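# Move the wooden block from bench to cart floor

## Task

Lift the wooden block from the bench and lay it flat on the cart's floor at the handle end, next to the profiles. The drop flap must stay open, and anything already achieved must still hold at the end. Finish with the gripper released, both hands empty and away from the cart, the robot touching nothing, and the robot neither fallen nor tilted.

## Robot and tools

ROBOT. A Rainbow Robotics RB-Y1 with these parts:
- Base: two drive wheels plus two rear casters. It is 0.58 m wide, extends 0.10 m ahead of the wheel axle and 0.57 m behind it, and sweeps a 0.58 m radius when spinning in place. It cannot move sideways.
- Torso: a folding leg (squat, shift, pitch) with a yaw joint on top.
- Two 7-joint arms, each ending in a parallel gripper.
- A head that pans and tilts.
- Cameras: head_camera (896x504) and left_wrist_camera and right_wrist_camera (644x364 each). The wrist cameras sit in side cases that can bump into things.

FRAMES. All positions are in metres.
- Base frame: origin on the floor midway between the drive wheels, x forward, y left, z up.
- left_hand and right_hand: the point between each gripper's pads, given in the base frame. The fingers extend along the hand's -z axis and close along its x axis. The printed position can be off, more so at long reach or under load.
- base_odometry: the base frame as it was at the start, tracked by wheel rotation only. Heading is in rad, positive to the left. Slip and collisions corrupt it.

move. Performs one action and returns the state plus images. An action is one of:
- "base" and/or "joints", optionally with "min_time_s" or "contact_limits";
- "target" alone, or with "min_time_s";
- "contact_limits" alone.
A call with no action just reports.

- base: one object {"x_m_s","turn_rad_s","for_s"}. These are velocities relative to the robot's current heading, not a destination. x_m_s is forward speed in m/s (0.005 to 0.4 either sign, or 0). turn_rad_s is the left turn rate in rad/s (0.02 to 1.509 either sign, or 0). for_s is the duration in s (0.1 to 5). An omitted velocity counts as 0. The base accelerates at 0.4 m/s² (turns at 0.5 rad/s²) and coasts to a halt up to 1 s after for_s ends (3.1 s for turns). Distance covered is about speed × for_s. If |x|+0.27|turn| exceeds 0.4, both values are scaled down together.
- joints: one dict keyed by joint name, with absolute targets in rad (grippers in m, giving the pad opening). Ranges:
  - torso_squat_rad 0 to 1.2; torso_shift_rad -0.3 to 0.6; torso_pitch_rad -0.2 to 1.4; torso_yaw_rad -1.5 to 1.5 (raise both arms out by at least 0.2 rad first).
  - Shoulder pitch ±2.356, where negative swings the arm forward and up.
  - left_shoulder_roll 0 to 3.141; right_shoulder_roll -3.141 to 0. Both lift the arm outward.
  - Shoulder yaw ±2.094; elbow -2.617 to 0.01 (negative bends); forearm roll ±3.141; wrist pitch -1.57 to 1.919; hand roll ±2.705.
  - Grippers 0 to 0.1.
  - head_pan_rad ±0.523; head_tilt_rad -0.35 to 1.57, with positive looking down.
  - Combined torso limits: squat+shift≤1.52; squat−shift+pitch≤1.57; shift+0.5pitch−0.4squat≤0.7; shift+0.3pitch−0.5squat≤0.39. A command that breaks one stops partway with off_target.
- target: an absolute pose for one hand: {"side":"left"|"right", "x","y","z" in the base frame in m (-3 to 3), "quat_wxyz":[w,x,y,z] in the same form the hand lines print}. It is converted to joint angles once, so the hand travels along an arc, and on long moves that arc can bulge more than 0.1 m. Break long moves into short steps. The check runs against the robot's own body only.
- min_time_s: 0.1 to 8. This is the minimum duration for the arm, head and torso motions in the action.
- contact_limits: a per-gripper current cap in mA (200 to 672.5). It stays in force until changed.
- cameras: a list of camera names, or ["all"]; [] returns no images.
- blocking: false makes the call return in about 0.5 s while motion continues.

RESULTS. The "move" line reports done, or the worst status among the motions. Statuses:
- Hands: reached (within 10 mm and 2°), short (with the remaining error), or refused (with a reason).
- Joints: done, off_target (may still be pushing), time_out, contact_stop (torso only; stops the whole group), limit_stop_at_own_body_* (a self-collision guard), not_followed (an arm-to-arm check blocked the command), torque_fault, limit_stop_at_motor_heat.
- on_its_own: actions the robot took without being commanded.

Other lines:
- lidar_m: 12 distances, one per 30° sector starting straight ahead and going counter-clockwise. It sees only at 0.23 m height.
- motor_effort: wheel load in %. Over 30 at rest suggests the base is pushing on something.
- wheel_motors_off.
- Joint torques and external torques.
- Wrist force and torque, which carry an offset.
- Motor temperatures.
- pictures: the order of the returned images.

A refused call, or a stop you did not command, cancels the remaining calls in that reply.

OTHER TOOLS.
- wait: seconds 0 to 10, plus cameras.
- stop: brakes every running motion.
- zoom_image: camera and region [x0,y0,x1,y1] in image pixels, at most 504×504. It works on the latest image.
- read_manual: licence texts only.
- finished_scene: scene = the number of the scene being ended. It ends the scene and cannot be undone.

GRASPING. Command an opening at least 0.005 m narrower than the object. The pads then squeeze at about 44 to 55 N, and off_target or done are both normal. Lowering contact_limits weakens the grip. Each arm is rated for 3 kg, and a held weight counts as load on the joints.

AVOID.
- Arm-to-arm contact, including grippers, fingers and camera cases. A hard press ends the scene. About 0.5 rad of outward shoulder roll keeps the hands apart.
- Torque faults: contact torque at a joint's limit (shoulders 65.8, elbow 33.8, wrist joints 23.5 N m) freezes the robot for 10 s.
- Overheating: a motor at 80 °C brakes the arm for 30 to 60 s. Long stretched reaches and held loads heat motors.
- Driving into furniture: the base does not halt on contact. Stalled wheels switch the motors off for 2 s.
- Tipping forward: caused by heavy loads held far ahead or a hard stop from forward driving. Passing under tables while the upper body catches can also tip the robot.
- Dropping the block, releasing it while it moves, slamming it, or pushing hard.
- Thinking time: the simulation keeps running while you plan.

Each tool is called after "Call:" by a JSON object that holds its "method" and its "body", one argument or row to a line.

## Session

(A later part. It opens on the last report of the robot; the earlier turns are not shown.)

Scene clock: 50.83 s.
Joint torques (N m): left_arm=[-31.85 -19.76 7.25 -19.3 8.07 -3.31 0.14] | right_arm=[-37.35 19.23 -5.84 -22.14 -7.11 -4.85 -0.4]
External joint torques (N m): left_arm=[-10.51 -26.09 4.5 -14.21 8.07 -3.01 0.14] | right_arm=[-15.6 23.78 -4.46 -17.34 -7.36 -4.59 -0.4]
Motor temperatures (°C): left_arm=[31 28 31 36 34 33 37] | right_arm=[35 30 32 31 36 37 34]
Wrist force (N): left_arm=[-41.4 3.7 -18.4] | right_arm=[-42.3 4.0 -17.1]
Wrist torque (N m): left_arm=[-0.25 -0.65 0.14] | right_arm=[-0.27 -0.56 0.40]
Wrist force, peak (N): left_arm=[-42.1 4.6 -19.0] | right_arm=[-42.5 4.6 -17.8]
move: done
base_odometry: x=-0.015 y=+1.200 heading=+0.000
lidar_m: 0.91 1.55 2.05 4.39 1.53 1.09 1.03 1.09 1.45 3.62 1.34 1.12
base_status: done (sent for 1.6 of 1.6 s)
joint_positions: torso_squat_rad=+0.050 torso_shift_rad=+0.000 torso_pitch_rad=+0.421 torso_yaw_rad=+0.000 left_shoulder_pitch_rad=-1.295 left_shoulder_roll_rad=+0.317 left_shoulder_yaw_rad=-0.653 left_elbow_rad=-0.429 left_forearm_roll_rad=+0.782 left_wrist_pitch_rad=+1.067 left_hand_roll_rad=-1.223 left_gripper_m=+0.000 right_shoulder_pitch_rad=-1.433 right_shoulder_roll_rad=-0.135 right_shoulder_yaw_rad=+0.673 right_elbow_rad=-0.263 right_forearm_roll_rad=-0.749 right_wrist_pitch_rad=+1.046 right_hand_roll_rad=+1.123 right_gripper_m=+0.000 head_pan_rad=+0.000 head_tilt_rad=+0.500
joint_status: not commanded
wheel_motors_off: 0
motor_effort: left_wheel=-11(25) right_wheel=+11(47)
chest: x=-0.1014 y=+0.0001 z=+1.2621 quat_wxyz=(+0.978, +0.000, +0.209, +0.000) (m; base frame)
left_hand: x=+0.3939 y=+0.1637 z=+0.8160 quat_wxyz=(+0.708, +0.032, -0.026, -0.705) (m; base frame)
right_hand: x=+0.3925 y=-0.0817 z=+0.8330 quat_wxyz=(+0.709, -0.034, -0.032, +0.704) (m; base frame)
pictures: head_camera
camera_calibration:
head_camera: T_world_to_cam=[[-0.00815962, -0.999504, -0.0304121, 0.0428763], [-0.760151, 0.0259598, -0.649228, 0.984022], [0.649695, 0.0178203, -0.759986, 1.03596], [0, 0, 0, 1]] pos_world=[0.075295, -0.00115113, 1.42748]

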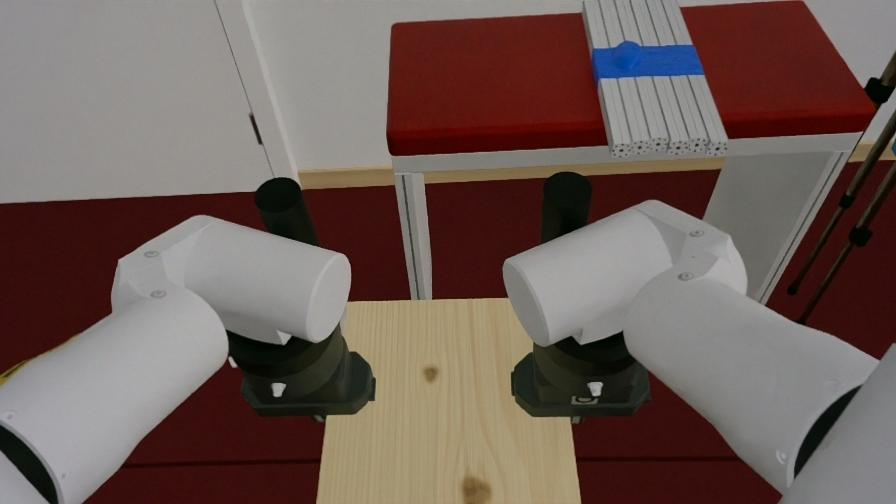

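Call:
{"method": "move", "body": {
  "base": {"turn_rad_s":-0.7,"for_s":2.2333},
  "cameras": ["head_camera"]
}}

Call:
{"method": "move", "body": {
  "base": {"x_m_s":0.4,"for_s":3.6},
  "cameras": []
}}

Call:
{"method": "move", "body": {
  "base": {"turn_rad_s":0.7,"for_s":2.2333},
  "cameras": ["head_camera"]
}}

Scene clock: 56.77 s.
Joint torques (N m): left_arm=[-31.75 -19.56 7.17 -19.24 8.09 -3.17 0.08] | right_arm=[-37.34 19.72 -6 -22.23 -7.07 -4.72 -0.13]
External joint torques (N m): left_arm=[-10.4 -25.88 4.42 -14.14 8.09 -2.87 0.07] | right_arm=[-15.58 24.27 -4.62 -17.43 -7.33 -4.46 -0.13]
Motor temperatures (°C): left_arm=[32 28 31 37 35 33 37] | right_arm=[36 30 32 32 36 37 34]
Wrist force (N): left_arm=[-41.9 3.7 -18.3] | right_arm=[-41.5 4.5 -16.8]
Wrist torque (N m): left_arm=[-0.29 -0.68 0.09] | right_arm=[-0.27 -0.47 0.43]
Wrist force, peak (N): left_arm=[-42.0 4.5 -18.6] | right_arm=[-43.1 4.9 -17.7]
move: done
base_odometry: x=-0.015 y=+1.200 heading=-1.563
lidar_m: 3.59 1.34 1.11 0.91 1.55 2.04 4.40 1.55 1.11 1.05 1.07 1.43
base_status: done (sent for 2.23 of 2.23 s)
joint_positions: torso_squat_rad=+0.050 torso_shift_rad=+0.000 torso_pitch_rad=+0.421 torso_yaw_rad=+0.000 left_shoulder_pitch_rad=-1.295 left_shoulder_roll_rad=+0.317 left_shoulder_yaw_rad=-0.653 left_elbow_rad=-0.429 left_forearm_roll_rad=+0.782 left_wrist_pitch_rad=+1.067 left_hand_roll_rad=-1.223 left_gripper_m=+0.000 right_shoulder_pitch_rad=-1.433 right_shoulder_roll_rad=-0.135 right_shoulder_yaw_rad=+0.673 right_elbow_rad=-0.263 right_forearm_roll_rad=-0.749 right_wrist_pitch_rad=+1.046 right_hand_roll_rad=+1.123 right_gripper_m=+0.000 head_pan_rad=+0.000 head_tilt_rad=+0.500
joint_status: not commanded
wheel_motors_off: 0
motor_effort: left_wheel=+16(47) right_wheel=+0(45)
chest: x=-0.1014 y=+0.0001 z=+1.2621 quat_wxyz=(+0.978, +0.000, +0.209, +0.000) (m; base frame)
left_hand: x=+0.3939 y=+0.1637 z=+0.8160 quat_wxyz=(+0.708, +0.032, -0.026, -0.705) (m; base frame)
right_hand: x=+0.3925 y=-0.0817 z=+0.8330 quat_wxyz=(+0.709, -0.034, -0.032, +0.704) (m; base frame)
pictures: head_camera
camera_calibration:
head_camera: T_world_to_cam=[[-0.00815962, -0.999504, -0.0304121, 0.0428763], [-0.760151, 0.0259598, -0.649228, 0.984022], [0.649695, 0.0178203, -0.759986, 1.03596], [0, 0, 0, 1]] pos_world=[0.075295, -0.00115113, 1.42748]

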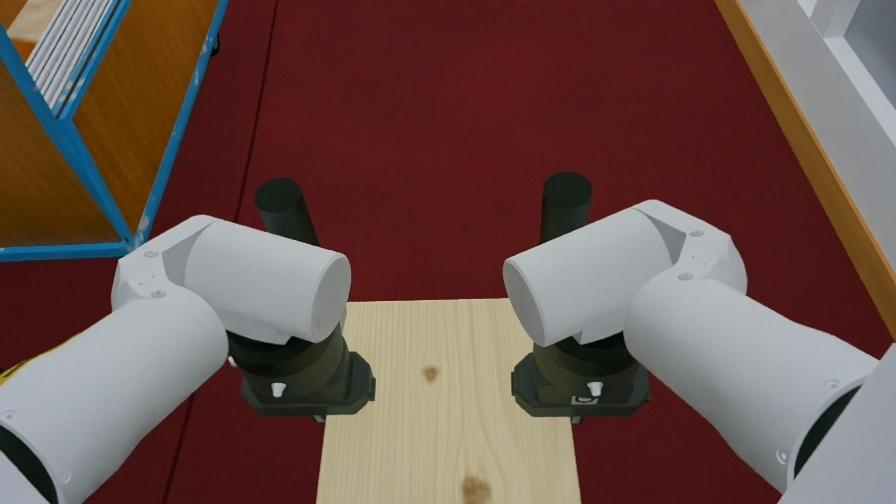

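Scene clock: 61.70 s.
Joint torques (N m): left_arm=[-31.22 -19.54 7.52 -19.32 8.04 -3.11 0.1] | right_arm=[-37.33 19.56 -6.26 -22.38 -7.05 -4.67 -0.17]
External joint torques (N m): left_arm=[-9.87 -25.87 4.77 -14.23 8.04 -2.82 0.1] | right_arm=[-15.57 24.1 -4.88 -17.58 -7.31 -4.41 -0.17]
Motor temperatures (°C): left_arm=[32 28 31 37 35 33 37] | right_arm=[36 31 32 33 37 37 34]
Wrist force (N): left_arm=[-41.6 3.0 -17.9] | right_arm=[-41.4 5.2 -17.8]
Wrist torque (N m): left_arm=[-0.34 -0.66 0.17] | right_arm=[-0.32 -0.44 0.43]
Wrist force, peak (N): left_arm=[-42.0 4.6 -18.9] | right_arm=[-43.0 5.6 -17.2]
move: done
base_odometry: x=-0.004 y=-0.240 heading=-1.563
lidar_m: 3.40 1.18 0.82 0.78 0.82 1.79 4.53 1.47 1.05 0.98 0.99 1.35
base_status: done (sent for 3.6 of 3.6 s)
joint_positions: torso_squat_rad=+0.050 torso_shift_rad=+0.000 torso_pitch_rad=+0.421 torso_yaw_rad=+0.000 left_shoulder_pitch_rad=-1.295 left_shoulder_roll_rad=+0.317 left_shoulder_yaw_rad=-0.653 left_elbow_rad=-0.429 left_forearm_roll_rad=+0.782 left_wrist_pitch_rad=+1.067 left_hand_roll_rad=-1.223 left_gripper_m=+0.000 right_shoulder_pitch_rad=-1.433 right_shoulder_roll_rad=-0.135 right_shoulder_yaw_rad=+0.673 right_elbow_rad=-0.263 right_forearm_roll_rad=-0.749 right_wrist_pitch_rad=+1.046 right_hand_roll_rad=+1.123 right_gripper_m=+0.000 head_pan_rad=+0.000 head_tilt_rad=+0.500
joint_status: not commanded
wheel_motors_off: 0
motor_effort: left_wheel=+1(47) right_wheel=+1(36)
chest: x=-0.1013 y=+0.0001 z=+1.2620 quat_wxyz=(+0.978, +0.000, +0.209, +0.000) (m; base frame)
left_hand: x=+0.3940 y=+0.1636 z=+0.8160 quat_wxyz=(+0.708, +0.032, -0.026, -0.705) (m; base frame)
right_hand: x=+0.3925 y=-0.0818 z=+0.8329 quat_wxyz=(+0.709, -0.034, -0.032, +0.704) (m; base frame)
pictures: none
No camera images: "cameras" was empty.

Scene clock: 65.67 s.
Joint torques (N m): left_arm=[-31.17 -19.32 7.35 -19.46 8.01 -3.11 0.07] | right_arm=[-37.38 19.84 -6.03 -22.39 -7.22 -4.61 -0.26]
External joint torques (N m): left_arm=[-9.83 -25.65 4.59 -14.36 8 -2.81 0.07] | right_arm=[-15.62 24.39 -4.66 -17.59 -7.47 -4.36 -0.26]
Motor temperatures (°C): left_arm=[32 29 31 37 35 33 37] | right_arm=[36 31 32 33 37 37 34]
Wrist force (N): left_arm=[-41.1 3.5 -18.9] | right_arm=[-42.0 4.9 -17.4]
Wrist torque (N m): left_arm=[-0.36 -0.63 0.12] | right_arm=[-0.24 -0.51 0.43]
Wrist force, peak (N): left_arm=[-42.3 4.0 -18.9] | right_arm=[-42.8 5.3 -17.7]
move: done
base_odometry: x=-0.004 y=-0.240 heading=-0.001
lidar_m: 0.79 0.81 1.79 4.41 1.46 1.02 0.98 1.01 1.36 3.43 1.17 0.82
base_status: done (sent for 2.23 of 2.23 s)
joint_positions: torso_squat_rad=+0.050 torso_shift_rad=+0.000 torso_pitch_rad=+0.421 torso_yaw_rad=+0.000 left_shoulder_pitch_rad=-1.295 left_shoulder_roll_rad=+0.317 left_shoulder_yaw_rad=-0.653 left_elbow_rad=-0.429 left_forearm_roll_rad=+0.782 left_wrist_pitch_rad=+1.067 left_hand_roll_rad=-1.223 left_gripper_m=+0.000 right_shoulder_pitch_rad=-1.433 right_shoulder_roll_rad=-0.135 right_shoulder_yaw_rad=+0.673 right_elbow_rad=-0.263 right_forearm_roll_rad=-0.749 right_wrist_pitch_rad=+1.046 right_hand_roll_rad=+1.123 right_gripper_m=+0.000 head_pan_rad=+0.000 head_tilt_rad=+0.500
joint_status: not commanded
wheel_motors_off: 0
motor_effort: left_wheel=-1(40) right_wheel=+16(36)
chest: x=-0.1013 y=+0.0001 z=+1.2620 quat_wxyz=(+0.978, +0.000, +0.209, +0.000) (m; base frame)
left_hand: x=+0.3939 y=+0.1636 z=+0.8160 quat_wxyz=(+0.708, +0.032, -0.026, -0.705) (m; base frame)
right_hand: x=+0.3925 y=-0.0818 z=+0.8329 quat_wxyz=(+0.709, -0.034, -0.032, +0.704) (m; base frame)
pictures: head_camera
camera_calibration:
head_camera: T_world_to_cam=[[-0.00816357, -0.999504, -0.0304101, 0.0428746], [-0.760242, 0.025959, -0.649121, 0.983953], [0.649588, 0.0178199, -0.760077, 1.03604], [0, 0, 0, 1]] pos_world=[0.075395, -0.00115113, 1.42748]

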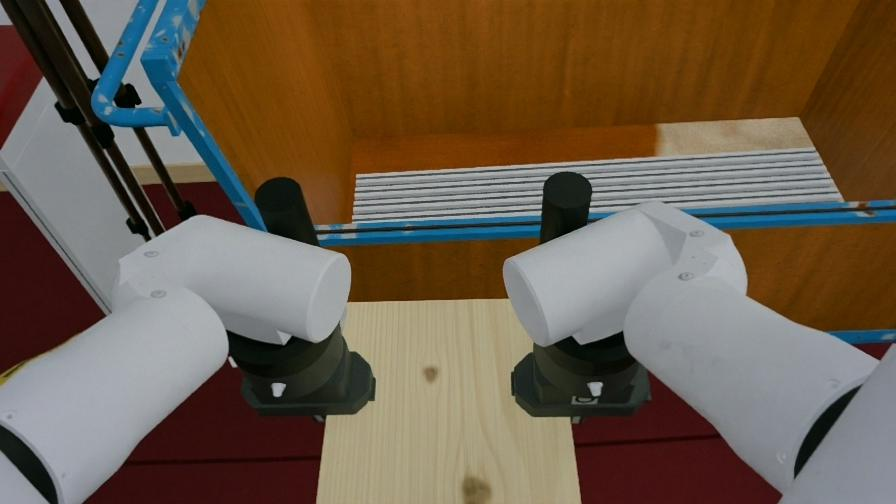

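Call:
{"method": "move", "body": {
  "base": {"turn_rad_s":0.04,"for_s":0.4},
  "cameras": []
}}

Call:
{"method": "move", "body": {
  "base": {"x_m_s":0.3,"for_s":1.6333},
  "cameras": []
}}

Call:
{"method": "move", "body": {
  "joints": {"torso_squat_rad":0.5,"torso_shift_rad":0.2,"torso_pitch_rad":0.5,"head_tilt_rad":0.7},
  "cameras": ["head_camera","right_wrist_camera"]
}}

Scene clock: 72.77 s.
Joint torques (N m): left_arm=[-31.11 -19.5 7.42 -19.38 8.12 -3.05 0.09] | right_arm=[-37.55 19.78 -6.06 -22.43 -7.13 -4.85 -0.23]
External joint torques (N m): left_arm=[-9.77 -25.83 4.67 -14.28 8.11 -2.75 0.09] | right_arm=[-15.79 24.32 -4.69 -17.63 -7.39 -4.6 -0.22]
Motor temperatures (°C): left_arm=[32 29 31 38 36 33 37] | right_arm=[37 31 32 34 37 37 34]
Wrist force (N): left_arm=[-40.7 3.9 -18.6] | right_arm=[-42.1 4.5 -17.5]
Wrist torque (N m): left_arm=[-0.34 -0.58 0.12] | right_arm=[-0.23 -0.53 0.45]
Wrist force, peak (N): left_arm=[-42.1 3.4 -19.3] | right_arm=[-42.4 4.4 -17.9]
move: done
base_odometry: x=-0.004 y=-0.240 heading=+0.015
lidar_m: 0.79 0.83 1.78 4.15 1.43 1.03 0.97 1.02 1.40 3.62 1.16 0.82
base_status: done (sent for 0.4 of 0.4 s)
joint_positions: torso_squat_rad=+0.050 torso_shift_rad=+0.000 torso_pitch_rad=+0.421 torso_yaw_rad=+0.000 left_shoulder_pitch_rad=-1.295 left_shoulder_roll_rad=+0.317 left_shoulder_yaw_rad=-0.653 left_elbow_rad=-0.429 left_forearm_roll_rad=+0.782 left_wrist_pitch_rad=+1.067 left_hand_roll_rad=-1.223 left_gripper_m=+0.000 right_shoulder_pitch_rad=-1.433 right_shoulder_roll_rad=-0.135 right_shoulder_yaw_rad=+0.673 right_elbow_rad=-0.263 right_forearm_roll_rad=-0.749 right_wrist_pitch_rad=+1.046 right_hand_roll_rad=+1.123 right_gripper_m=+0.000 head_pan_rad=+0.000 head_tilt_rad=+0.500
joint_status: not commanded
wheel_motors_off: 0
motor_effort: left_wheel=-2(18) right_wheel=+20(32)
chest: x=-0.1013 y=+0.0001 z=+1.2620 quat_wxyz=(+0.978, +0.000, +0.209, +0.000) (m; base frame)
left_hand: x=+0.3939 y=+0.1636 z=+0.8160 quat_wxyz=(+0.708, +0.032, -0.026, -0.705) (m; base frame)
right_hand: x=+0.3925 y=-0.0818 z=+0.8329 quat_wxyz=(+0.709, -0.034, -0.032, +0.704) (m; base frame)
pictures: none
No camera images: "cameras" was empty.

Scene clock: 75.43 s.
Joint torques (N m): left_arm=[-31.29 -19.4 7.37 -19.38 7.98 -3.14 0.08] | right_arm=[-37.75 19.97 -6.08 -22.26 -7.15 -4.64 -0.33]
External joint torques (N m): left_arm=[-9.94 -25.73 4.61 -14.29 7.98 -2.84 0.08] | right_arm=[-16 24.51 -4.71 -17.46 -7.4 -4.38 -0.33]
Motor temperatures (°C): left_arm=[32 29 31 38 36 33 37] | right_arm=[37 31 32 34 37 37 34]
Wrist force (N): left_arm=[-41.4 3.8 -19.1] | right_arm=[-41.9 4.1 -17.5]
Wrist torque (N m): left_arm=[-0.30 -0.62 0.16] | right_arm=[-0.19 -0.52 0.41]
Wrist force, peak (N): left_arm=[-42.1 4.4 -18.4] | right_arm=[-42.4 4.2 -17.5]
move: done
base_odometry: x=+0.486 y=-0.233 heading=+0.015
lidar_m: 0.29 0.31 0.42 3.99 2.13 1.53 1.47 1.55 2.09 4.56 0.43 0.31
base_status: done (sent for 1.63 of 1.63 s)
joint_positions: torso_squat_rad=+0.050 torso_shift_rad=+0.000 torso_pitch_rad=+0.421 torso_yaw_rad=+0.000 left_shoulder_pitch_rad=-1.295 left_shoulder_roll_rad=+0.317 left_shoulder_yaw_rad=-0.653 left_elbow_rad=-0.429 left_forearm_roll_rad=+0.782 left_wrist_pitch_rad=+1.067 left_hand_roll_rad=-1.223 left_gripper_m=+0.000 right_shoulder_pitch_rad=-1.433 right_shoulder_roll_rad=-0.135 right_shoulder_yaw_rad=+0.673 right_elbow_rad=-0.263 right_forearm_roll_rad=-0.749 right_wrist_pitch_rad=+1.046 right_hand_roll_rad=+1.123 right_gripper_m=+0.000 head_pan_rad=+0.000 head_tilt_rad=+0.500
joint_status: not commanded
wheel_motors_off: 0
motor_effort: left_wheel=+4(35) right_wheel=-4(45)
chest: x=-0.1013 y=+0.0001 z=+1.2620 quat_wxyz=(+0.978, +0.000, +0.209, +0.000) (m; base frame)
left_hand: x=+0.3940 y=+0.1636 z=+0.8159 quat_wxyz=(+0.708, +0.032, -0.026, -0.705) (m; base frame)
right_hand: x=+0.3925 y=-0.0818 z=+0.8329 quat_wxyz=(+0.709, -0.034, -0.032, +0.704) (m; base frame)
pictures: none
No camera images: "cameras" was empty.

Scene clock: 77.73 s.
Joint torques (N m): left_arm=[-29.63 -19.91 7.03 -19.07 8.04 -2.79 0.01] | right_arm=[-36.28 20.42 -5.81 -22.06 -7.23 -4.35 -0.29]
External joint torques (N m): left_arm=[-9.62 -25.66 4.46 -14.18 7.99 -2.65 0.01] | right_arm=[-15.65 24.14 -4.52 -17.44 -7.42 -4.23 -0.29]
Motor temperatures (°C): left_arm=[32 29 31 38 36 33 37] | right_arm=[37 31 32 34 37 37 34]
Wrist force (N): left_arm=[-41.1 4.9 -17.6] | right_arm=[-42.3 3.1 -17.0]
Wrist torque (N m): left_arm=[-0.38 -0.62 0.16] | right_arm=[-0.21 -0.54 0.38]
Wrist force, peak (N): left_arm=[-41.9 5.6 -19.2] | right_arm=[-42.4 3.6 -17.8]
move: done
base_odometry: x=+0.486 y=-0.233 heading=+0.015
lidar_m: 0.29 0.31 0.43 3.97 2.14 1.53 1.46 1.54 2.07 4.56 0.42 0.31
base_status: not commanded
joint_positions: torso_squat_rad=+0.500 torso_shift_rad=+0.200 torso_pitch_rad=+0.501 torso_yaw_rad=+0.000 left_shoulder_pitch_rad=-1.295 left_shoulder_roll_rad=+0.317 left_shoulder_yaw_rad=-0.653 left_elbow_rad=-0.429 left_forearm_roll_rad=+0.782 left_wrist_pitch_rad=+1.067 left_hand_roll_rad=-1.223 left_gripper_m=+0.000 right_shoulder_pitch_rad=-1.433 right_shoulder_roll_rad=-0.135 right_shoulder_yaw_rad=+0.673 right_elbow_rad=-0.263 right_forearm_roll_rad=-0.749 right_wrist_pitch_rad=+1.046 right_hand_roll_rad=+1.123 right_gripper_m=+0.000 head_pan_rad=+0.000 head_tilt_rad=+0.700
joint_status: all done
wheel_motors_off: 0
motor_effort: left_wheel=+0(8) right_wheel=-4(7)
chest: x=+0.0429 y=+0.0001 z=+1.1540 quat_wxyz=(+0.969, +0.000, +0.248, +0.000) (m; base frame)
left_hand: x=+0.5009 y=+0.1636 z=+0.6697 quat_wxyz=(+0.709, +0.004, +0.003, -0.705) (m; base frame)
right_hand: x=+0.5008 y=-0.0818 z=+0.6867 quat_wxyz=(+0.709, -0.006, -0.004, +0.705) (m; base frame)
pictures: head_camera, right_wrist_camera
camera_calibration:
head_camera: T_world_to_cam=[[-0.0162907, -0.999506, -0.0268769, 0.0371411], [-0.910032, 0.0259575, -0.413725, 0.741277], [0.414218, 0.017719, -0.910005, 1.07974], [0, 0, 0, 1]] pos_world=[0.22794, -0.00125088, 1.29026]
right_wrist_camera: T_world_to_cam=[[0.0227962, -0.999478, -0.0228988, -0.0786338], [-0.86834, -0.0311457, 0.494991, 0.119471], [-0.495446, 0.00860002, -0.868596, 0.917444], [0, 0, 0, 1]] pos_world=[0.560077, -0.0827618, 0.735951]

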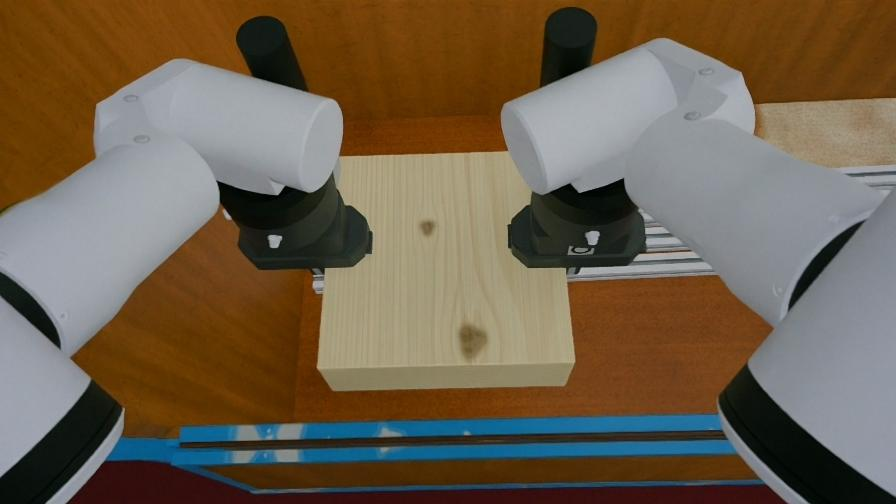

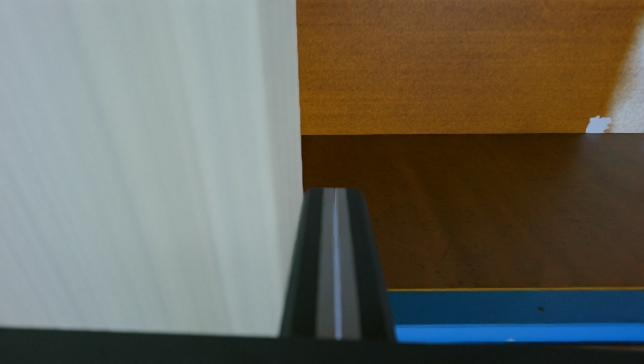

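Call:
{"method": "move", "body": {
  "joints": {"torso_squat_rad":1.09,"torso_shift_rad":0.34},
  "min_time_s": 2.2,
  "cameras": ["head_camera","left_wrist_camera","right_wrist_camera"]
}}

Scene clock: 85.10 s.
Joint torques (N m): left_arm=[-30.03 -20.06 6.67 -19.31 8 -2.79 0.04] | right_arm=[-35.59 20.37 -5.9 -22.18 -7.32 -4.07 -0.18]
External joint torques (N m): left_arm=[-10.01 -25.81 4.1 -14.43 7.96 -2.64 0.04] | right_arm=[-14.95 24.09 -4.61 -17.56 -7.51 -3.95 -0.18]
Motor temperatures (°C): left_arm=[33 29 31 38 36 33 37] | right_arm=[37 31 32 34 37 37 34]
Wrist force (N): left_arm=[-42.3 6.0 -17.8] | right_arm=[-42.1 1.4 -16.5]
Wrist torque (N m): left_arm=[-0.34 -0.77 0.16] | right_arm=[-0.21 -0.54 0.43]
Wrist force, peak (N): left_arm=[-42.3 6.0 -17.8] | right_arm=[-42.2 3.7 -18.3]
move: done
base_odometry: x=+0.486 y=-0.233 heading=+0.015
lidar_m: 0.29 0.31 0.43 4.00 2.13 1.54 1.48 1.55 2.07 4.56 0.43 0.32
base_status: not commanded
joint_positions: torso_squat_rad=+1.090 torso_shift_rad=+0.340 torso_pitch_rad=+0.501 torso_yaw_rad=+0.000 left_shoulder_pitch_rad=-1.295 left_shoulder_roll_rad=+0.317 left_shoulder_yaw_rad=-0.653 left_elbow_rad=-0.429 left_forearm_roll_rad=+0.782 left_wrist_pitch_rad=+1.067 left_hand_roll_rad=-1.223 left_gripper_m=+0.000 right_shoulder_pitch_rad=-1.434 right_shoulder_roll_rad=-0.135 right_shoulder_yaw_rad=+0.673 right_elbow_rad=-0.263 right_forearm_roll_rad=-0.749 right_wrist_pitch_rad=+1.045 right_hand_roll_rad=+1.123 right_gripper_m=+0.000 head_pan_rad=+0.000 head_tilt_rad=+0.700
joint_status: all done
wheel_motors_off: 0
motor_effort: left_wheel=+2(4) right_wheel=-2(3)
chest: x=+0.0287 y=+0.0001 z=+0.8571 quat_wxyz=(+0.969, +0.000, +0.248, +0.000) (m; base frame)
left_hand: x=+0.4867 y=+0.1636 z=+0.3729 quat_wxyz=(+0.709, +0.004, +0.003, -0.705) (m; base frame)
right_hand: x=+0.4867 y=-0.0818 z=+0.3900 quat_wxyz=(+0.709, -0.006, -0.004, +0.705) (m; base frame)
pictures: head_camera, left_wrist_camera, right_wrist_camera
camera_calibration:
head_camera: T_world_to_cam=[[-0.0162869, -0.999506, -0.0268809, 0.0289359], [-0.909977, 0.025958, -0.413845, 0.605668], [0.414338, 0.0177207, -0.90995, 0.815457], [0, 0, 0, 1]] pos_world=[0.21374, -0.00125088, 0.993456]
left_wrist_camera: T_world_to_cam=[[0.0319295, -0.999336, -0.0175661, 0.153892], [-0.8884, -0.036429, 0.457623, 0.296766], [-0.457959, 0.000994028, -0.888973, 0.626742], [0, 0, 0, 1]] pos_world=[0.545755, 0.163978, 0.424053]
right_wrist_camera: T_world_to_cam=[[0.0228029, -0.999478, -0.0228925, -0.0852129], [-0.868494, -0.0311458, 0.494721, 0.254291], [-0.495176, 0.00860092, -0.86875, 0.652668], [0, 0, 0, 1]] pos_world=[0.545979, -0.0828618, 0.439251]

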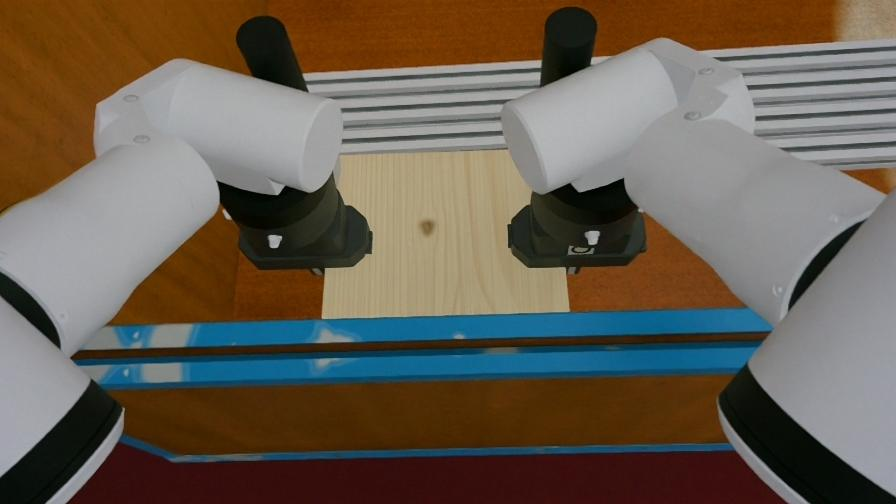

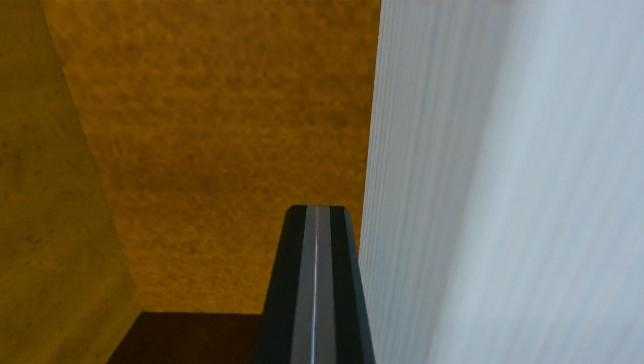

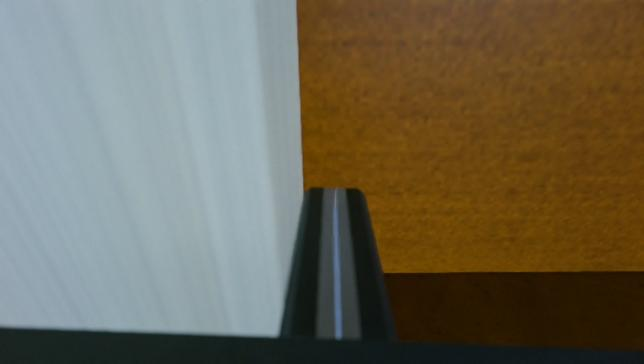

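Call:
{"method": "move", "body": {
  "joints": {"torso_squat_rad":1.13,"torso_shift_rad":0.33},
  "min_time_s": 1.0,
  "cameras": ["head_camera"]
}}

Call:
{"method": "zoom_image", "body": {
  "camera": "head_camera",
  "region": [220, 20, 720, 360]
}}

Scene clock: 89.60 s.
Joint torques (N m): left_arm=[-22.38 -23.94 7.05 -17.21 8.59 -0.36 -0.1] | right_arm=[-25.53 27.1 -6.25 -18.38 -8.77 -0.55 -0.34]
External joint torques (N m): left_arm=[-2.31 -29.71 4.47 -12.32 8.55 -0.21 -0.1] | right_arm=[-4.83 30.87 -4.95 -13.74 -8.97 -0.43 -0.34]
Motor temperatures (°C): left_arm=[33 29 31 38 36 33 37] | right_arm=[37 31 32 35 38 37 34]
Wrist force (N): left_arm=[-40.6 15.5 -12.9] | right_arm=[-42.9 -15.3 -11.4]
Wrist torque (N m): left_arm=[-0.58 -0.63 0.40] | right_arm=[0.02 -0.57 0.28]
Wrist force, peak (N): left_arm=[-43.1 21.2 -9.6] | right_arm=[-43.7 -17.9 -9.9]
move: done
base_odometry: x=+0.486 y=-0.233 heading=+0.015
lidar_m: 0.29 0.30 0.43 3.97 2.13 1.54 1.47 1.54 2.08 4.59 0.44 0.30
base_status: not commanded
joint_positions: torso_squat_rad=+1.130 torso_shift_rad=+0.330 torso_pitch_rad=+0.500 torso_yaw_rad=+0.000 left_shoulder_pitch_rad=-1.297 left_shoulder_roll_rad=+0.318 left_shoulder_yaw_rad=-0.653 left_elbow_rad=-0.429 left_forearm_roll_rad=+0.782 left_wrist_pitch_rad=+1.067 left_hand_roll_rad=-1.223 left_gripper_m=+0.000 right_shoulder_pitch_rad=-1.436 right_shoulder_roll_rad=-0.136 right_shoulder_yaw_rad=+0.673 right_elbow_rad=-0.264 right_forearm_roll_rad=-0.749 right_wrist_pitch_rad=+1.045 right_hand_roll_rad=+1.123 right_gripper_m=+0.000 head_pan_rad=+0.000 head_tilt_rad=+0.700
joint_status: all done
wheel_motors_off: 0
motor_effort: left_wheel=-4(5) right_wheel=-7(8)
chest: x=+0.0172 y=+0.0001 z=+0.8346 quat_wxyz=(+0.969, +0.000, +0.247, +0.000) (m; base frame)
left_hand: x=+0.4771 y=+0.1636 z=+0.3517 quat_wxyz=(+0.709, +0.005, +0.001, -0.705) (m; base frame)
right_hand: x=+0.4777 y=-0.0819 z=+0.3692 quat_wxyz=(+0.709, -0.008, -0.006, +0.705) (m; base frame)
pictures: head_camera
camera_calibration:
head_camera: T_world_to_cam=[[-0.0162701, -0.999506, -0.0268947, 0.0281547], [-0.909662, 0.025962, -0.414538, 0.58645], [0.415032, 0.0177205, -0.909634, 0.799431], [0, 0, 0, 1]] pos_world=[0.20214, -0.00125087, 0.971053]

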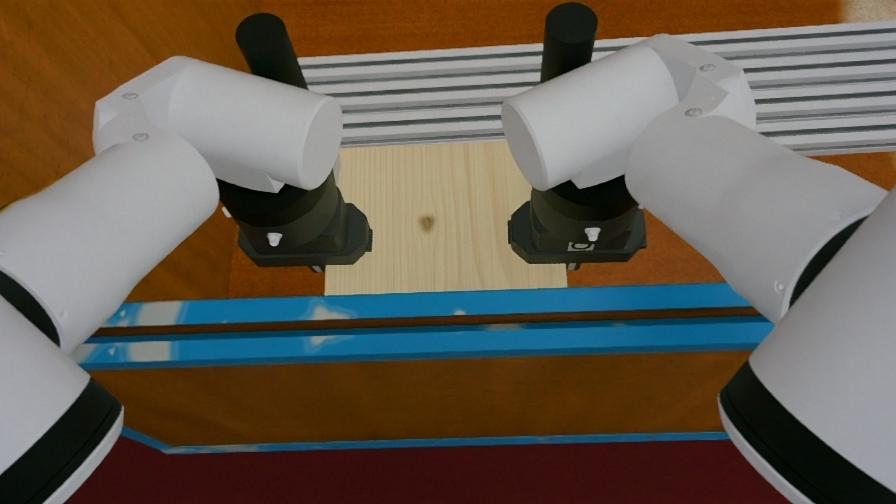

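Scaled by 1.008 from the camera's 896x504 image, which has a finer 1280x720 frame.

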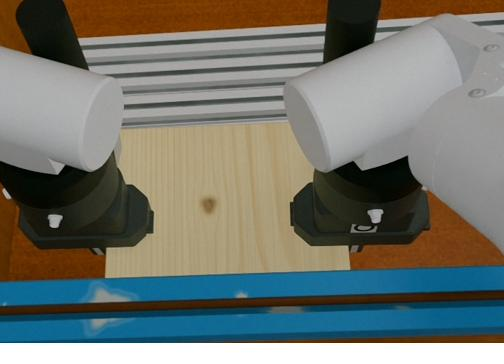

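Call:
{"method": "move", "body": {
  "joints": {"torso_squat_rad":1.15,"torso_shift_rad":0.365},
  "min_time_s": 1.0,
  "cameras": ["head_camera"]
}}

Scene clock: 92.40 s.
Joint torques (N m): left_arm=[-28.98 -20.58 6.88 -18.39 8.18 -2.38 -0.02] | right_arm=[-33.59 23.54 -5.86 -20.76 -7.63 -3.81 -0.36]
External joint torques (N m): left_arm=[-8.96 -26.33 4.31 -13.5 8.13 -2.23 -0.02] | right_arm=[-12.94 27.27 -4.57 -16.13 -7.82 -3.69 -0.36]
Motor temperatures (°C): left_arm=[33 29 31 38 36 33 37] | right_arm=[37 31 32 35 38 37 34]
Wrist force (N): left_arm=[-40.2 5.2 -18.2] | right_arm=[-41.2 1.6 -16.8]
Wrist torque (N m): left_arm=[-0.39 -0.55 0.17] | right_arm=[-0.21 -0.53 0.37]
Wrist force, peak (N): left_arm=[-41.9 16.2 -13.7] | right_arm=[-43.2 -15.9 -11.6]
move: done
base_odometry: x=+0.486 y=-0.233 heading=+0.015
lidar_m: 0.29 0.30 0.42 3.97 2.12 1.55 1.47 1.54 2.06 4.59 0.45 0.34
base_status: not commanded
joint_positions: torso_squat_rad=+1.150 torso_shift_rad=+0.365 torso_pitch_rad=+0.501 torso_yaw_rad=+0.000 left_shoulder_pitch_rad=-1.296 left_shoulder_roll_rad=+0.317 left_shoulder_yaw_rad=-0.653 left_elbow_rad=-0.429 left_forearm_roll_rad=+0.782 left_wrist_pitch_rad=+1.067 left_hand_roll_rad=-1.223 left_gripper_m=+0.000 right_shoulder_pitch_rad=-1.434 right_shoulder_roll_rad=-0.135 right_shoulder_yaw_rad=+0.673 right_elbow_rad=-0.263 right_forearm_roll_rad=-0.749 right_wrist_pitch_rad=+1.045 right_hand_roll_rad=+1.123 right_gripper_m=+0.000 head_pan_rad=+0.000 head_tilt_rad=+0.700
joint_status: all done
wheel_motors_off: 0
motor_effort: left_wheel=-3(5) right_wheel=-5(10)
chest: x=+0.0228 y=+0.0001 z=+0.8190 quat_wxyz=(+0.969, +0.000, +0.248, +0.000) (m; base frame)
left_hand: x=+0.4811 y=+0.1635 z=+0.3350 quat_wxyz=(+0.709, +0.004, +0.002, -0.705) (m; base frame)
right_hand: x=+0.4814 y=-0.0820 z=+0.3522 quat_wxyz=(+0.709, -0.006, -0.004, +0.705) (m; base frame)
pictures: head_camera
camera_calibration:
head_camera: T_world_to_cam=[[-0.0162907, -0.999506, -0.0268769, 0.0278126], [-0.910032, 0.0259575, -0.413725, 0.584429], [0.414218, 0.017719, -0.910005, 0.78331], [0, 0, 0, 1]] pos_world=[0.20784, -0.00125088, 0.955356]

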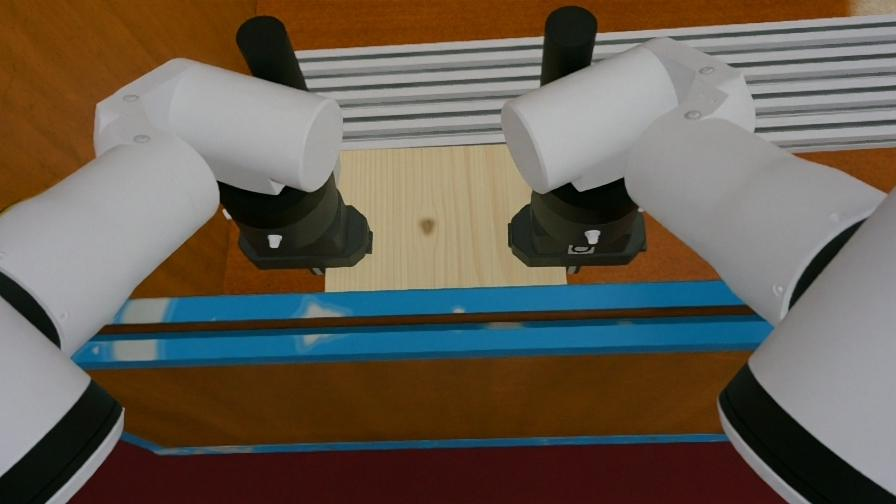

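Call:
{"method": "move", "body": {
  "joints": {"torso_squat_rad":1.165,"torso_shift_rad":0.355},
  "min_time_s": 0.8,
  "cameras": ["head_camera"]
}}

Scene clock: 95.30 s.
Joint torques (N m): left_arm=[-22.68 -23.01 7.15 -17.28 8.38 -0.48 -0.22] | right_arm=[-24.98 27.81 -6.05 -18.77 -8.95 -0.46 -0.31]
External joint torques (N m): left_arm=[-2.62 -28.78 4.57 -12.39 8.33 -0.33 -0.22] | right_arm=[-4.28 31.59 -4.75 -14.13 -9.15 -0.33 -0.31]
Motor temperatures (°C): left_arm=[33 29 31 38 36 33 37] | right_arm=[37 31 32 35 38 37 34]
Wrist force (N): left_arm=[-41.6 15.3 -13.4] | right_arm=[-43.7 -18.2 -10.2]
Wrist torque (N m): left_arm=[-0.67 -0.74 0.41] | right_arm=[0.09 -0.56 0.27]
Wrist force, peak (N): left_arm=[-42.4 18.8 -11.5] | right_arm=[-44.6 -19.1 -9.7]
move: done
base_odometry: x=+0.486 y=-0.233 heading=+0.015
lidar_m: 0.28 0.31 0.43 3.99 2.12 1.55 1.48 1.53 2.07 4.59 0.45 0.32
base_status: not commanded
joint_positions: torso_squat_rad=+1.165 torso_shift_rad=+0.355 torso_pitch_rad=+0.500 torso_yaw_rad=+0.000 left_shoulder_pitch_rad=-1.297 left_shoulder_roll_rad=+0.317 left_shoulder_yaw_rad=-0.653 left_elbow_rad=-0.429 left_forearm_roll_rad=+0.782 left_wrist_pitch_rad=+1.067 left_hand_roll_rad=-1.223 left_gripper_m=+0.000 right_shoulder_pitch_rad=-1.436 right_shoulder_roll_rad=-0.137 right_shoulder_yaw_rad=+0.673 right_elbow_rad=-0.264 right_forearm_roll_rad=-0.749 right_wrist_pitch_rad=+1.045 right_hand_roll_rad=+1.123 right_gripper_m=+0.000 head_pan_rad=+0.000 head_tilt_rad=+0.700
joint_status: all done
wheel_motors_off: 0
motor_effort: left_wheel=-5(5) right_wheel=-6(7)
chest: x=+0.0165 y=+0.0001 z=+0.8112 quat_wxyz=(+0.969, +0.000, +0.247, +0.000) (m; base frame)
left_hand: x=+0.4762 y=+0.1635 z=+0.3282 quat_wxyz=(+0.709, +0.005, +0.001, -0.705) (m; base frame)
right_hand: x=+0.4771 y=-0.0820 z=+0.3458 quat_wxyz=(+0.709, -0.008, -0.006, +0.705) (m; base frame)
pictures: head_camera
camera_calibration:
head_camera: T_world_to_cam=[[-0.016267, -0.999506, -0.0268933, 0.0275121], [-0.909662, 0.0259586, -0.414538, 0.576113], [0.415032, 0.0177205, -0.909634, 0.778436], [0, 0, 0, 1]] pos_world=[0.20144, -0.00125088, 0.947653]

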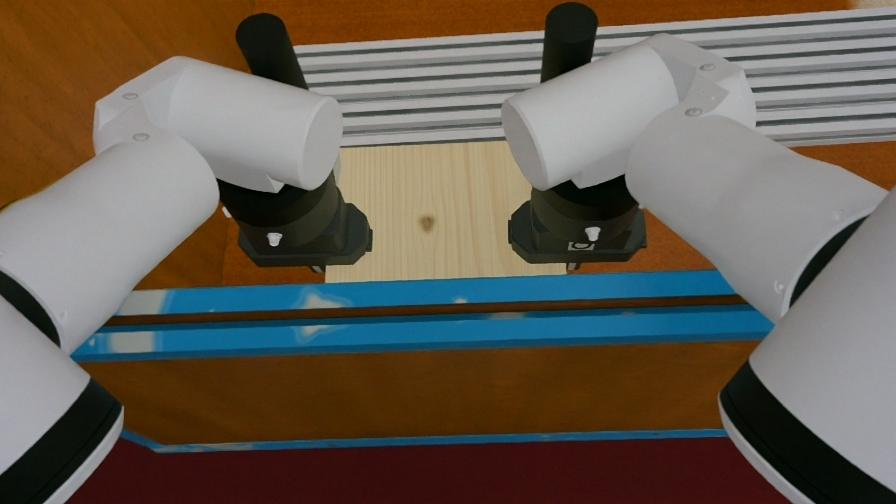

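Call:
{"method": "move", "body": {
  "base": {"x_m_s":0.08,"for_s":0.2},
  "cameras": []
}}

Call:
{"method": "move", "body": {
  "joints": {"torso_squat_rad":1.185,"torso_shift_rad":0.335},
  "min_time_s": 0.8,
  "cameras": ["head_camera"]
}}

Scene clock: 97.67 s.
Joint torques (N m): left_arm=[-29.08 -20.58 6.78 -18.63 8.04 -2.51 -0.11] | right_arm=[-34.7 22.55 -5.84 -20.89 -7.34 -4.03 -0.31]
External joint torques (N m): left_arm=[-9.06 -26.33 4.21 -13.74 8 -2.36 -0.11] | right_arm=[-14.12 26.27 -4.55 -16.26 -7.53 -3.91 -0.31]
Motor temperatures (°C): left_arm=[33 29 31 38 36 33 37] | right_arm=[37 31 32 35 38 37 34]
Wrist force (N): left_arm=[-40.6 5.1 -19.2] | right_arm=[-41.1 3.8 -17.7]
Wrist torque (N m): left_arm=[-0.45 -0.63 0.19] | right_arm=[-0.28 -0.49 0.41]
Wrist force, peak (N): left_arm=[-41.9 15.8 -12.8] | right_arm=[-44.4 -18.6 -10.4]
move: done
base_odometry: x=+0.502 y=-0.232 heading=+0.015
lidar_m: 0.26 0.29 0.38 3.93 2.16 1.56 1.48 1.55 2.09 4.50 0.43 0.32
base_status: done (sent for 0.2 of 0.2 s)
joint_positions: torso_squat_rad=+1.165 torso_shift_rad=+0.355 torso_pitch_rad=+0.501 torso_yaw_rad=+0.000 left_shoulder_pitch_rad=-1.296 left_shoulder_roll_rad=+0.317 left_shoulder_yaw_rad=-0.653 left_elbow_rad=-0.429 left_forearm_roll_rad=+0.782 left_wrist_pitch_rad=+1.067 left_hand_roll_rad=-1.223 left_gripper_m=+0.000 right_shoulder_pitch_rad=-1.434 right_shoulder_roll_rad=-0.135 right_shoulder_yaw_rad=+0.673 right_elbow_rad=-0.263 right_forearm_roll_rad=-0.749 right_wrist_pitch_rad=+1.045 right_hand_roll_rad=+1.123 right_gripper_m=+0.000 head_pan_rad=+0.000 head_tilt_rad=+0.700
joint_status: not commanded
wheel_motors_off: 0
motor_effort: left_wheel=-2(21) right_wheel=-2(19)
chest: x=+0.0167 y=+0.0001 z=+0.8110 quat_wxyz=(+0.969, +0.000, +0.248, +0.000) (m; base frame)
left_hand: x=+0.4750 y=+0.1635 z=+0.3269 quat_wxyz=(+0.709, +0.004, +0.002, -0.705) (m; base frame)
right_hand: x=+0.4751 y=-0.0820 z=+0.3441 quat_wxyz=(+0.709, -0.006, -0.004, +0.705) (m; base frame)
pictures: none
No camera images: "cameras" was empty.

Scene clock: 98.77 s.
Joint torques (N m): left_arm=[-16.95 -25.57 6.57 -15.93 8.58 -1.58 -0.14] | right_arm=[-21.21 27.52 -6.06 -18.09 -8.49 -3.68 -0.24]
External joint torques (N m): left_arm=[3.18 -31.37 3.98 -11.02 8.54 -1.42 -0.14] | right_arm=[-0.46 31.32 -4.76 -13.44 -8.69 -3.55 -0.24]
Motor temperatures (°C): left_arm=[33 29 31 38 36 33 37] | right_arm=[37 31 32 35 38 37 34]
Wrist force (N): left_arm=[-45.4 13.3 11.4] | right_arm=[-49.0 -4.7 17.9]
Wrist torque (N m): left_arm=[-0.62 -1.25 0.28] | right_arm=[0.32 -0.94 0.43]
Wrist force, peak (N): left_arm=[-45.3 13.8 12.3] | right_arm=[-49.1 -5.6 19.4]
move: done
base_odometry: x=+0.502 y=-0.232 heading=+0.015
lidar_m: 0.27 0.29 0.40 3.92 2.15 1.55 1.47 1.56 2.10 4.53 0.43 0.30
base_status: not commanded
joint_positions: torso_squat_rad=+1.185 torso_shift_rad=+0.334 torso_pitch_rad=+0.498 torso_yaw_rad=+0.000 left_shoulder_pitch_rad=-1.299 left_shoulder_roll_rad=+0.318 left_shoulder_yaw_rad=-0.652 left_elbow_rad=-0.430 left_forearm_roll_rad=+0.782 left_wrist_pitch_rad=+1.067 left_hand_roll_rad=-1.223 left_gripper_m=+0.000 right_shoulder_pitch_rad=-1.437 right_shoulder_roll_rad=-0.137 right_shoulder_yaw_rad=+0.673 right_elbow_rad=-0.264 right_forearm_roll_rad=-0.749 right_wrist_pitch_rad=+1.045 right_hand_roll_rad=+1.123 right_gripper_m=+0.000 head_pan_rad=+0.000 head_tilt_rad=+0.700
joint_status: all done
wheel_motors_off: 0
motor_effort: left_wheel=-2(3) right_wheel=-3(4)
chest: x=+0.0063 y=+0.0001 z=+0.8011 quat_wxyz=(+0.969, +0.000, +0.247, +0.000) (m; base frame)
left_hand: x=+0.4679 y=+0.1635 z=+0.3197 quat_wxyz=(+0.709, +0.006, +0.000, -0.705) (m; base frame)
right_hand: x=+0.4680 y=-0.0818 z=+0.3370 quat_wxyz=(+0.709, -0.009, -0.006, +0.705) (m; base frame)
pictures: head_camera
camera_calibration:
head_camera: T_world_to_cam=[[-0.016221, -0.999506, -0.0269231, 0.0270983], [-0.908898, 0.0259617, -0.41621, 0.564007], [0.416704, 0.017719, -0.90887, 0.772796], [0, 0, 0, 1]] pos_world=[0.191038, -0.00125087, 0.937846]

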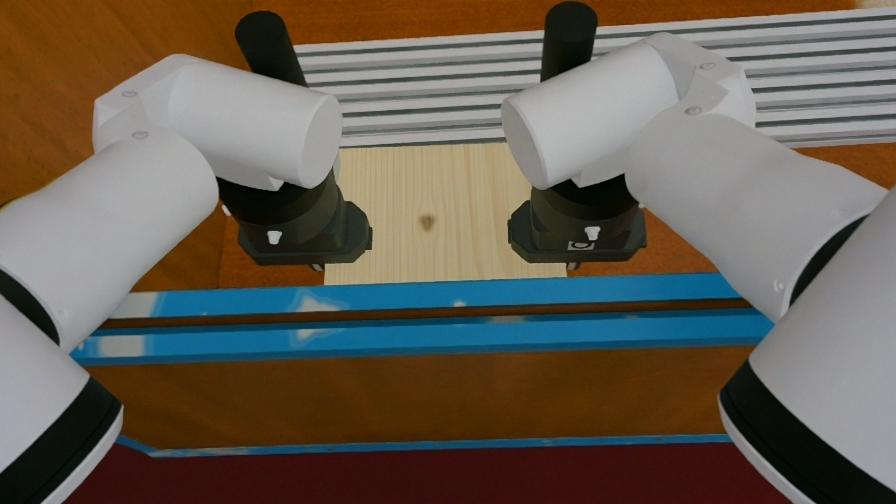

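Call:
{"method": "move", "body": {
  "joints": {"torso_squat_rad":1.175,"torso_shift_rad":0.34},
  "cameras": []
}}

Call:
{"method": "move", "body": {
  "target": {"side":"right","x":0.471,"y":-0.112,"z":0.343,"quat_wxyz":[0.7071,0,0,0.7071]},
  "min_time_s": 1,
  "cameras": []
}}

Call:
{"method": "move", "body": {
  "target": {"side":"left","x":0.471,"y":0.182,"z":0.326,"quat_wxyz":[0.7071,0,0,-0.7071]},
  "min_time_s": 0.8
}}

Scene clock: 101.73 s.
Joint torques (N m): left_arm=[-28.81 -20.63 6.65 -18.27 8.08 -2.39 -0.1] | right_arm=[-33.82 22.88 -6.02 -21.04 -7.35 -4.32 -0.22]
External joint torques (N m): left_arm=[-8.77 -26.38 4.07 -13.38 8.03 -2.24 -0.1] | right_arm=[-13.14 26.6 -4.73 -16.41 -7.54 -4.2 -0.22]
Motor temperatures (°C): left_arm=[33 29 31 38 36 33 37] | right_arm=[37 31 32 35 38 37 34]
Wrist force (N): left_arm=[-41.2 5.2 -18.6] | right_arm=[-41.0 3.2 -17.8]
Wrist torque (N m): left_arm=[-0.40 -0.70 0.11] | right_arm=[-0.15 -0.49 0.39]
Wrist force, peak (N): left_arm=[-46.2 13.3 11.4] | right_arm=[-49.3 -4.8 18.1]
move: done
base_odometry: x=+0.502 y=-0.232 heading=+0.015
lidar_m: 0.27 0.29 0.40 3.92 2.15 1.57 1.49 1.56 2.10 4.51 0.43 0.30
base_status: not commanded
joint_positions: torso_squat_rad=+1.175 torso_shift_rad=+0.340 torso_pitch_rad=+0.501 torso_yaw_rad=+0.000 left_shoulder_pitch_rad=-1.296 left_shoulder_roll_rad=+0.317 left_shoulder_yaw_rad=-0.653 left_elbow_rad=-0.429 left_forearm_roll_rad=+0.782 left_wrist_pitch_rad=+1.067 left_hand_roll_rad=-1.223 left_gripper_m=+0.000 right_shoulder_pitch_rad=-1.434 right_shoulder_roll_rad=-0.135 right_shoulder_yaw_rad=+0.673 right_elbow_rad=-0.263 right_forearm_roll_rad=-0.749 right_wrist_pitch_rad=+1.045 right_hand_roll_rad=+1.123 right_gripper_m=+0.000 head_pan_rad=+0.000 head_tilt_rad=+0.700
joint_status: all done
wheel_motors_off: 0
motor_effort: left_wheel=-1(4) right_wheel=+0(5)
chest: x=+0.0106 y=+0.0001 z=+0.8064 quat_wxyz=(+0.969, +0.000, +0.248, +0.000) (m; base frame)
left_hand: x=+0.4691 y=+0.1635 z=+0.3225 quat_wxyz=(+0.709, +0.004, +0.002, -0.705) (m; base frame)
right_hand: x=+0.4692 y=-0.0820 z=+0.3396 quat_wxyz=(+0.709, -0.006, -0.004, +0.705) (m; base frame)
pictures: none
No camera images: "cameras" was empty.

Scene clock: 103.07 s.
Joint torques (N m): left_arm=[-19.83 3.56 4.72 -5.45 0.4 -0.74 -0.06] | right_arm=[-20.21 -5.71 -4.03 -5.68 -0.22 0.11 0.17]
External joint torques (N m): left_arm=[0.25 -2.06 2.13 -0.49 0.35 -0.58 -0.06] | right_arm=[0.3 -1.02 -1.92 -0.85 -0.4 0.18 0.17]
Motor temperatures (°C): left_arm=[33 29 31 38 36 33 37] | right_arm=[37 31 32 35 38 37 34]
Wrist force (N): left_arm=[1.0 1.1 -7.9] | right_arm=[-1.0 0.8 -5.2]
Wrist torque (N m): left_arm=[-0.24 0.23 0.07] | right_arm=[-0.11 -0.05 -0.05]
Wrist force, peak (N): left_arm=[-40.4 5.0 -18.1] | right_arm=[-41.1 2.5 -17.5]
move: done
base_odometry: x=+0.502 y=-0.232 heading=+0.015
lidar_m: 0.28 0.29 0.39 3.93 2.16 1.55 1.48 1.56 2.09 4.52 0.42 0.30
base_status: not commanded
joint_positions: torso_squat_rad=+1.175 torso_shift_rad=+0.340 torso_pitch_rad=+0.500 torso_yaw_rad=+0.000 left_shoulder_pitch_rad=-1.298 left_shoulder_roll_rad=+0.311 left_shoulder_yaw_rad=-0.652 left_elbow_rad=-0.432 left_forearm_roll_rad=+0.784 left_wrist_pitch_rad=+1.067 left_hand_roll_rad=-1.223 left_gripper_m=+0.000 right_shoulder_pitch_rad=-1.372 right_shoulder_roll_rad=-0.234 right_shoulder_yaw_rad=+0.664 right_elbow_rad=-0.408 right_forearm_roll_rad=-0.762 right_wrist_pitch_rad=+1.128 right_hand_roll_rad=+1.146 right_gripper_m=+0.000 head_pan_rad=+0.000 head_tilt_rad=+0.700
joint_status: all done
wheel_motors_off: 0
motor_effort: left_wheel=+0(2) right_wheel=-3(4)
chest: x=+0.0104 y=+0.0001 z=+0.8065 quat_wxyz=(+0.969, +0.000, +0.247, +0.000) (m; base frame)
left_hand: x=+0.4695 y=+0.1575 z=+0.3236 quat_wxyz=(+0.707, +0.002, -0.002, -0.707) (m; base frame)
right_hand: x=+0.4710 y=-0.1118 z=+0.3432 quat_wxyz=(+0.707, +0.004, +0.006, +0.707) (m; base frame)
right_hand_status: reached (checked arc, planned for 1.0 s): 0 mm and 0.8 deg off.
pictures: none
No camera images: "cameras" was empty.

Scene clock: 104.20 s.
Joint torques (N m): left_arm=[-17.84 5.46 4.92 -5.46 0.45 0.03 -0.29] | right_arm=[-19.89 -5.61 -3.84 -5.75 -0.07 0.06 0.22]
External joint torques (N m): left_arm=[2.11 -1.01 2.12 -0.59 0.39 0.18 -0.29] | right_arm=[0.62 -0.92 -1.73 -0.92 -0.25 0.13 0.22]
Motor temperatures (°C): left_arm=[33 29 31 38 36 33 37] | right_arm=[37 31 31 35 38 37 34]
Wrist force (N): left_arm=[0.5 1.0 -7.3] | right_arm=[-1.0 0.8 -5.5]
Wrist torque (N m): left_arm=[-0.25 0.16 0.11] | right_arm=[-0.08 -0.06 -0.09]
Wrist force, peak (N): left_arm=[0.7 0.7 -8.4] | right_arm=[-0.1 0.9 -5.9]
move: done
base_odometry: x=+0.502 y=-0.232 heading=+0.015
lidar_m: 0.28 0.30 0.38 3.93 2.16 1.56 1.48 1.56 2.10 4.51 0.43 0.32
base_status: not commanded
joint_positions: torso_squat_rad=+1.175 torso_shift_rad=+0.340 torso_pitch_rad=+0.500 torso_yaw_rad=+0.000 left_shoulder_pitch_rad=-1.279 left_shoulder_roll_rad=+0.361 left_shoulder_yaw_rad=-0.638 left_elbow_rad=-0.459 left_forearm_roll_rad=+0.803 left_wrist_pitch_rad=+1.085 left_hand_roll_rad=-1.264 left_gripper_m=+0.000 right_shoulder_pitch_rad=-1.372 right_shoulder_roll_rad=-0.234 right_shoulder_yaw_rad=+0.664 right_elbow_rad=-0.408 right_forearm_roll_rad=-0.762 right_wrist_pitch_rad=+1.128 right_hand_roll_rad=+1.146 right_gripper_m=+0.000 head_pan_rad=+0.000 head_tilt_rad=+0.700
joint_status: all done
wheel_motors_off: 0
motor_effort: left_wheel=+0(1) right_wheel=-2(3)
chest: x=+0.0104 y=+0.0001 z=+0.8065 quat_wxyz=(+0.969, +0.000, +0.247, +0.000) (m; base frame)
left_hand: x=+0.4712 y=+0.1818 z=+0.3259 quat_wxyz=(+0.707, +0.000, +0.002, -0.707) (m; base frame)
left_hand_status: reached (checked arc, planned for 0.8 s): 0 mm and 0.3 deg off.
right_hand: x=+0.4710 y=-0.1118 z=+0.3432 quat_wxyz=(+0.707, +0.004, +0.006, +0.707) (m; base frame)
pictures: head_camera, left_wrist_camera, right_wrist_camera
camera_calibration:
head_camera: T_world_to_cam=[[-0.01623, -0.999504, -0.0269862, 0.0273666], [-0.909663, 0.0259635, -0.414536, 0.568613], [0.415031, 0.0178204, -0.909633, 0.776691], [0, 0, 0, 1]] pos_world=[0.19534, -0.00125112, 0.942953]
left_wrist_camera: T_world_to_cam=[[0.0267292, -0.999575, -0.0115929, 0.172289], [-0.88623, -0.0290603, 0.462333, 0.301303], [-0.462474, -0.00208386, -0.88663, 0.57979], [0, 0, 0, 1]] pos_world=[0.530556, 0.18218, 0.376754]
right_wrist_camera: T_world_to_cam=[[0.0296458, -0.999299, -0.0228567, -0.11911], [-0.854134, -0.0372038, 0.518721, 0.247273], [-0.519207, 0.00414483, -0.854638, 0.610449], [0, 0, 0, 1]] pos_world=[0.531685, -0.112357, 0.390725]

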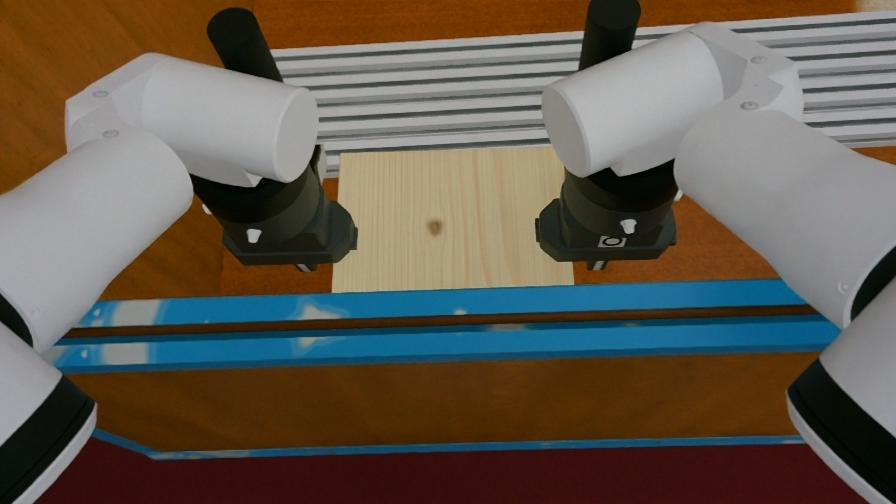

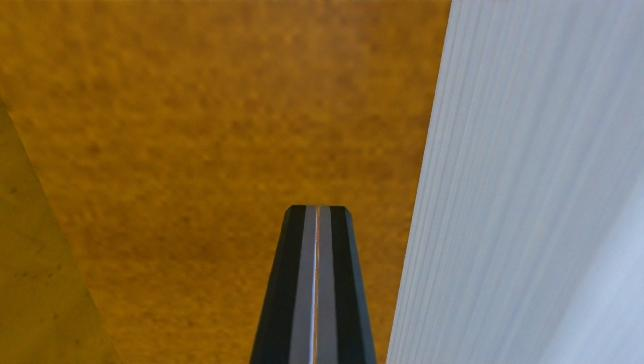

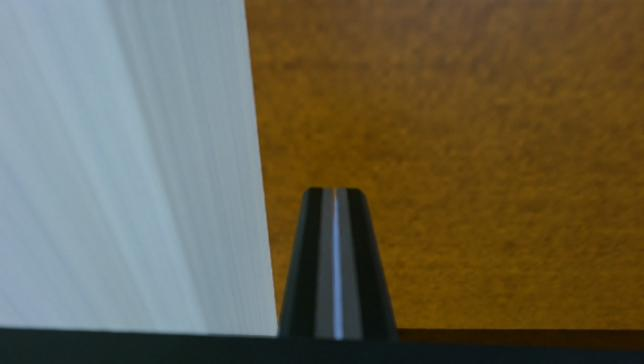

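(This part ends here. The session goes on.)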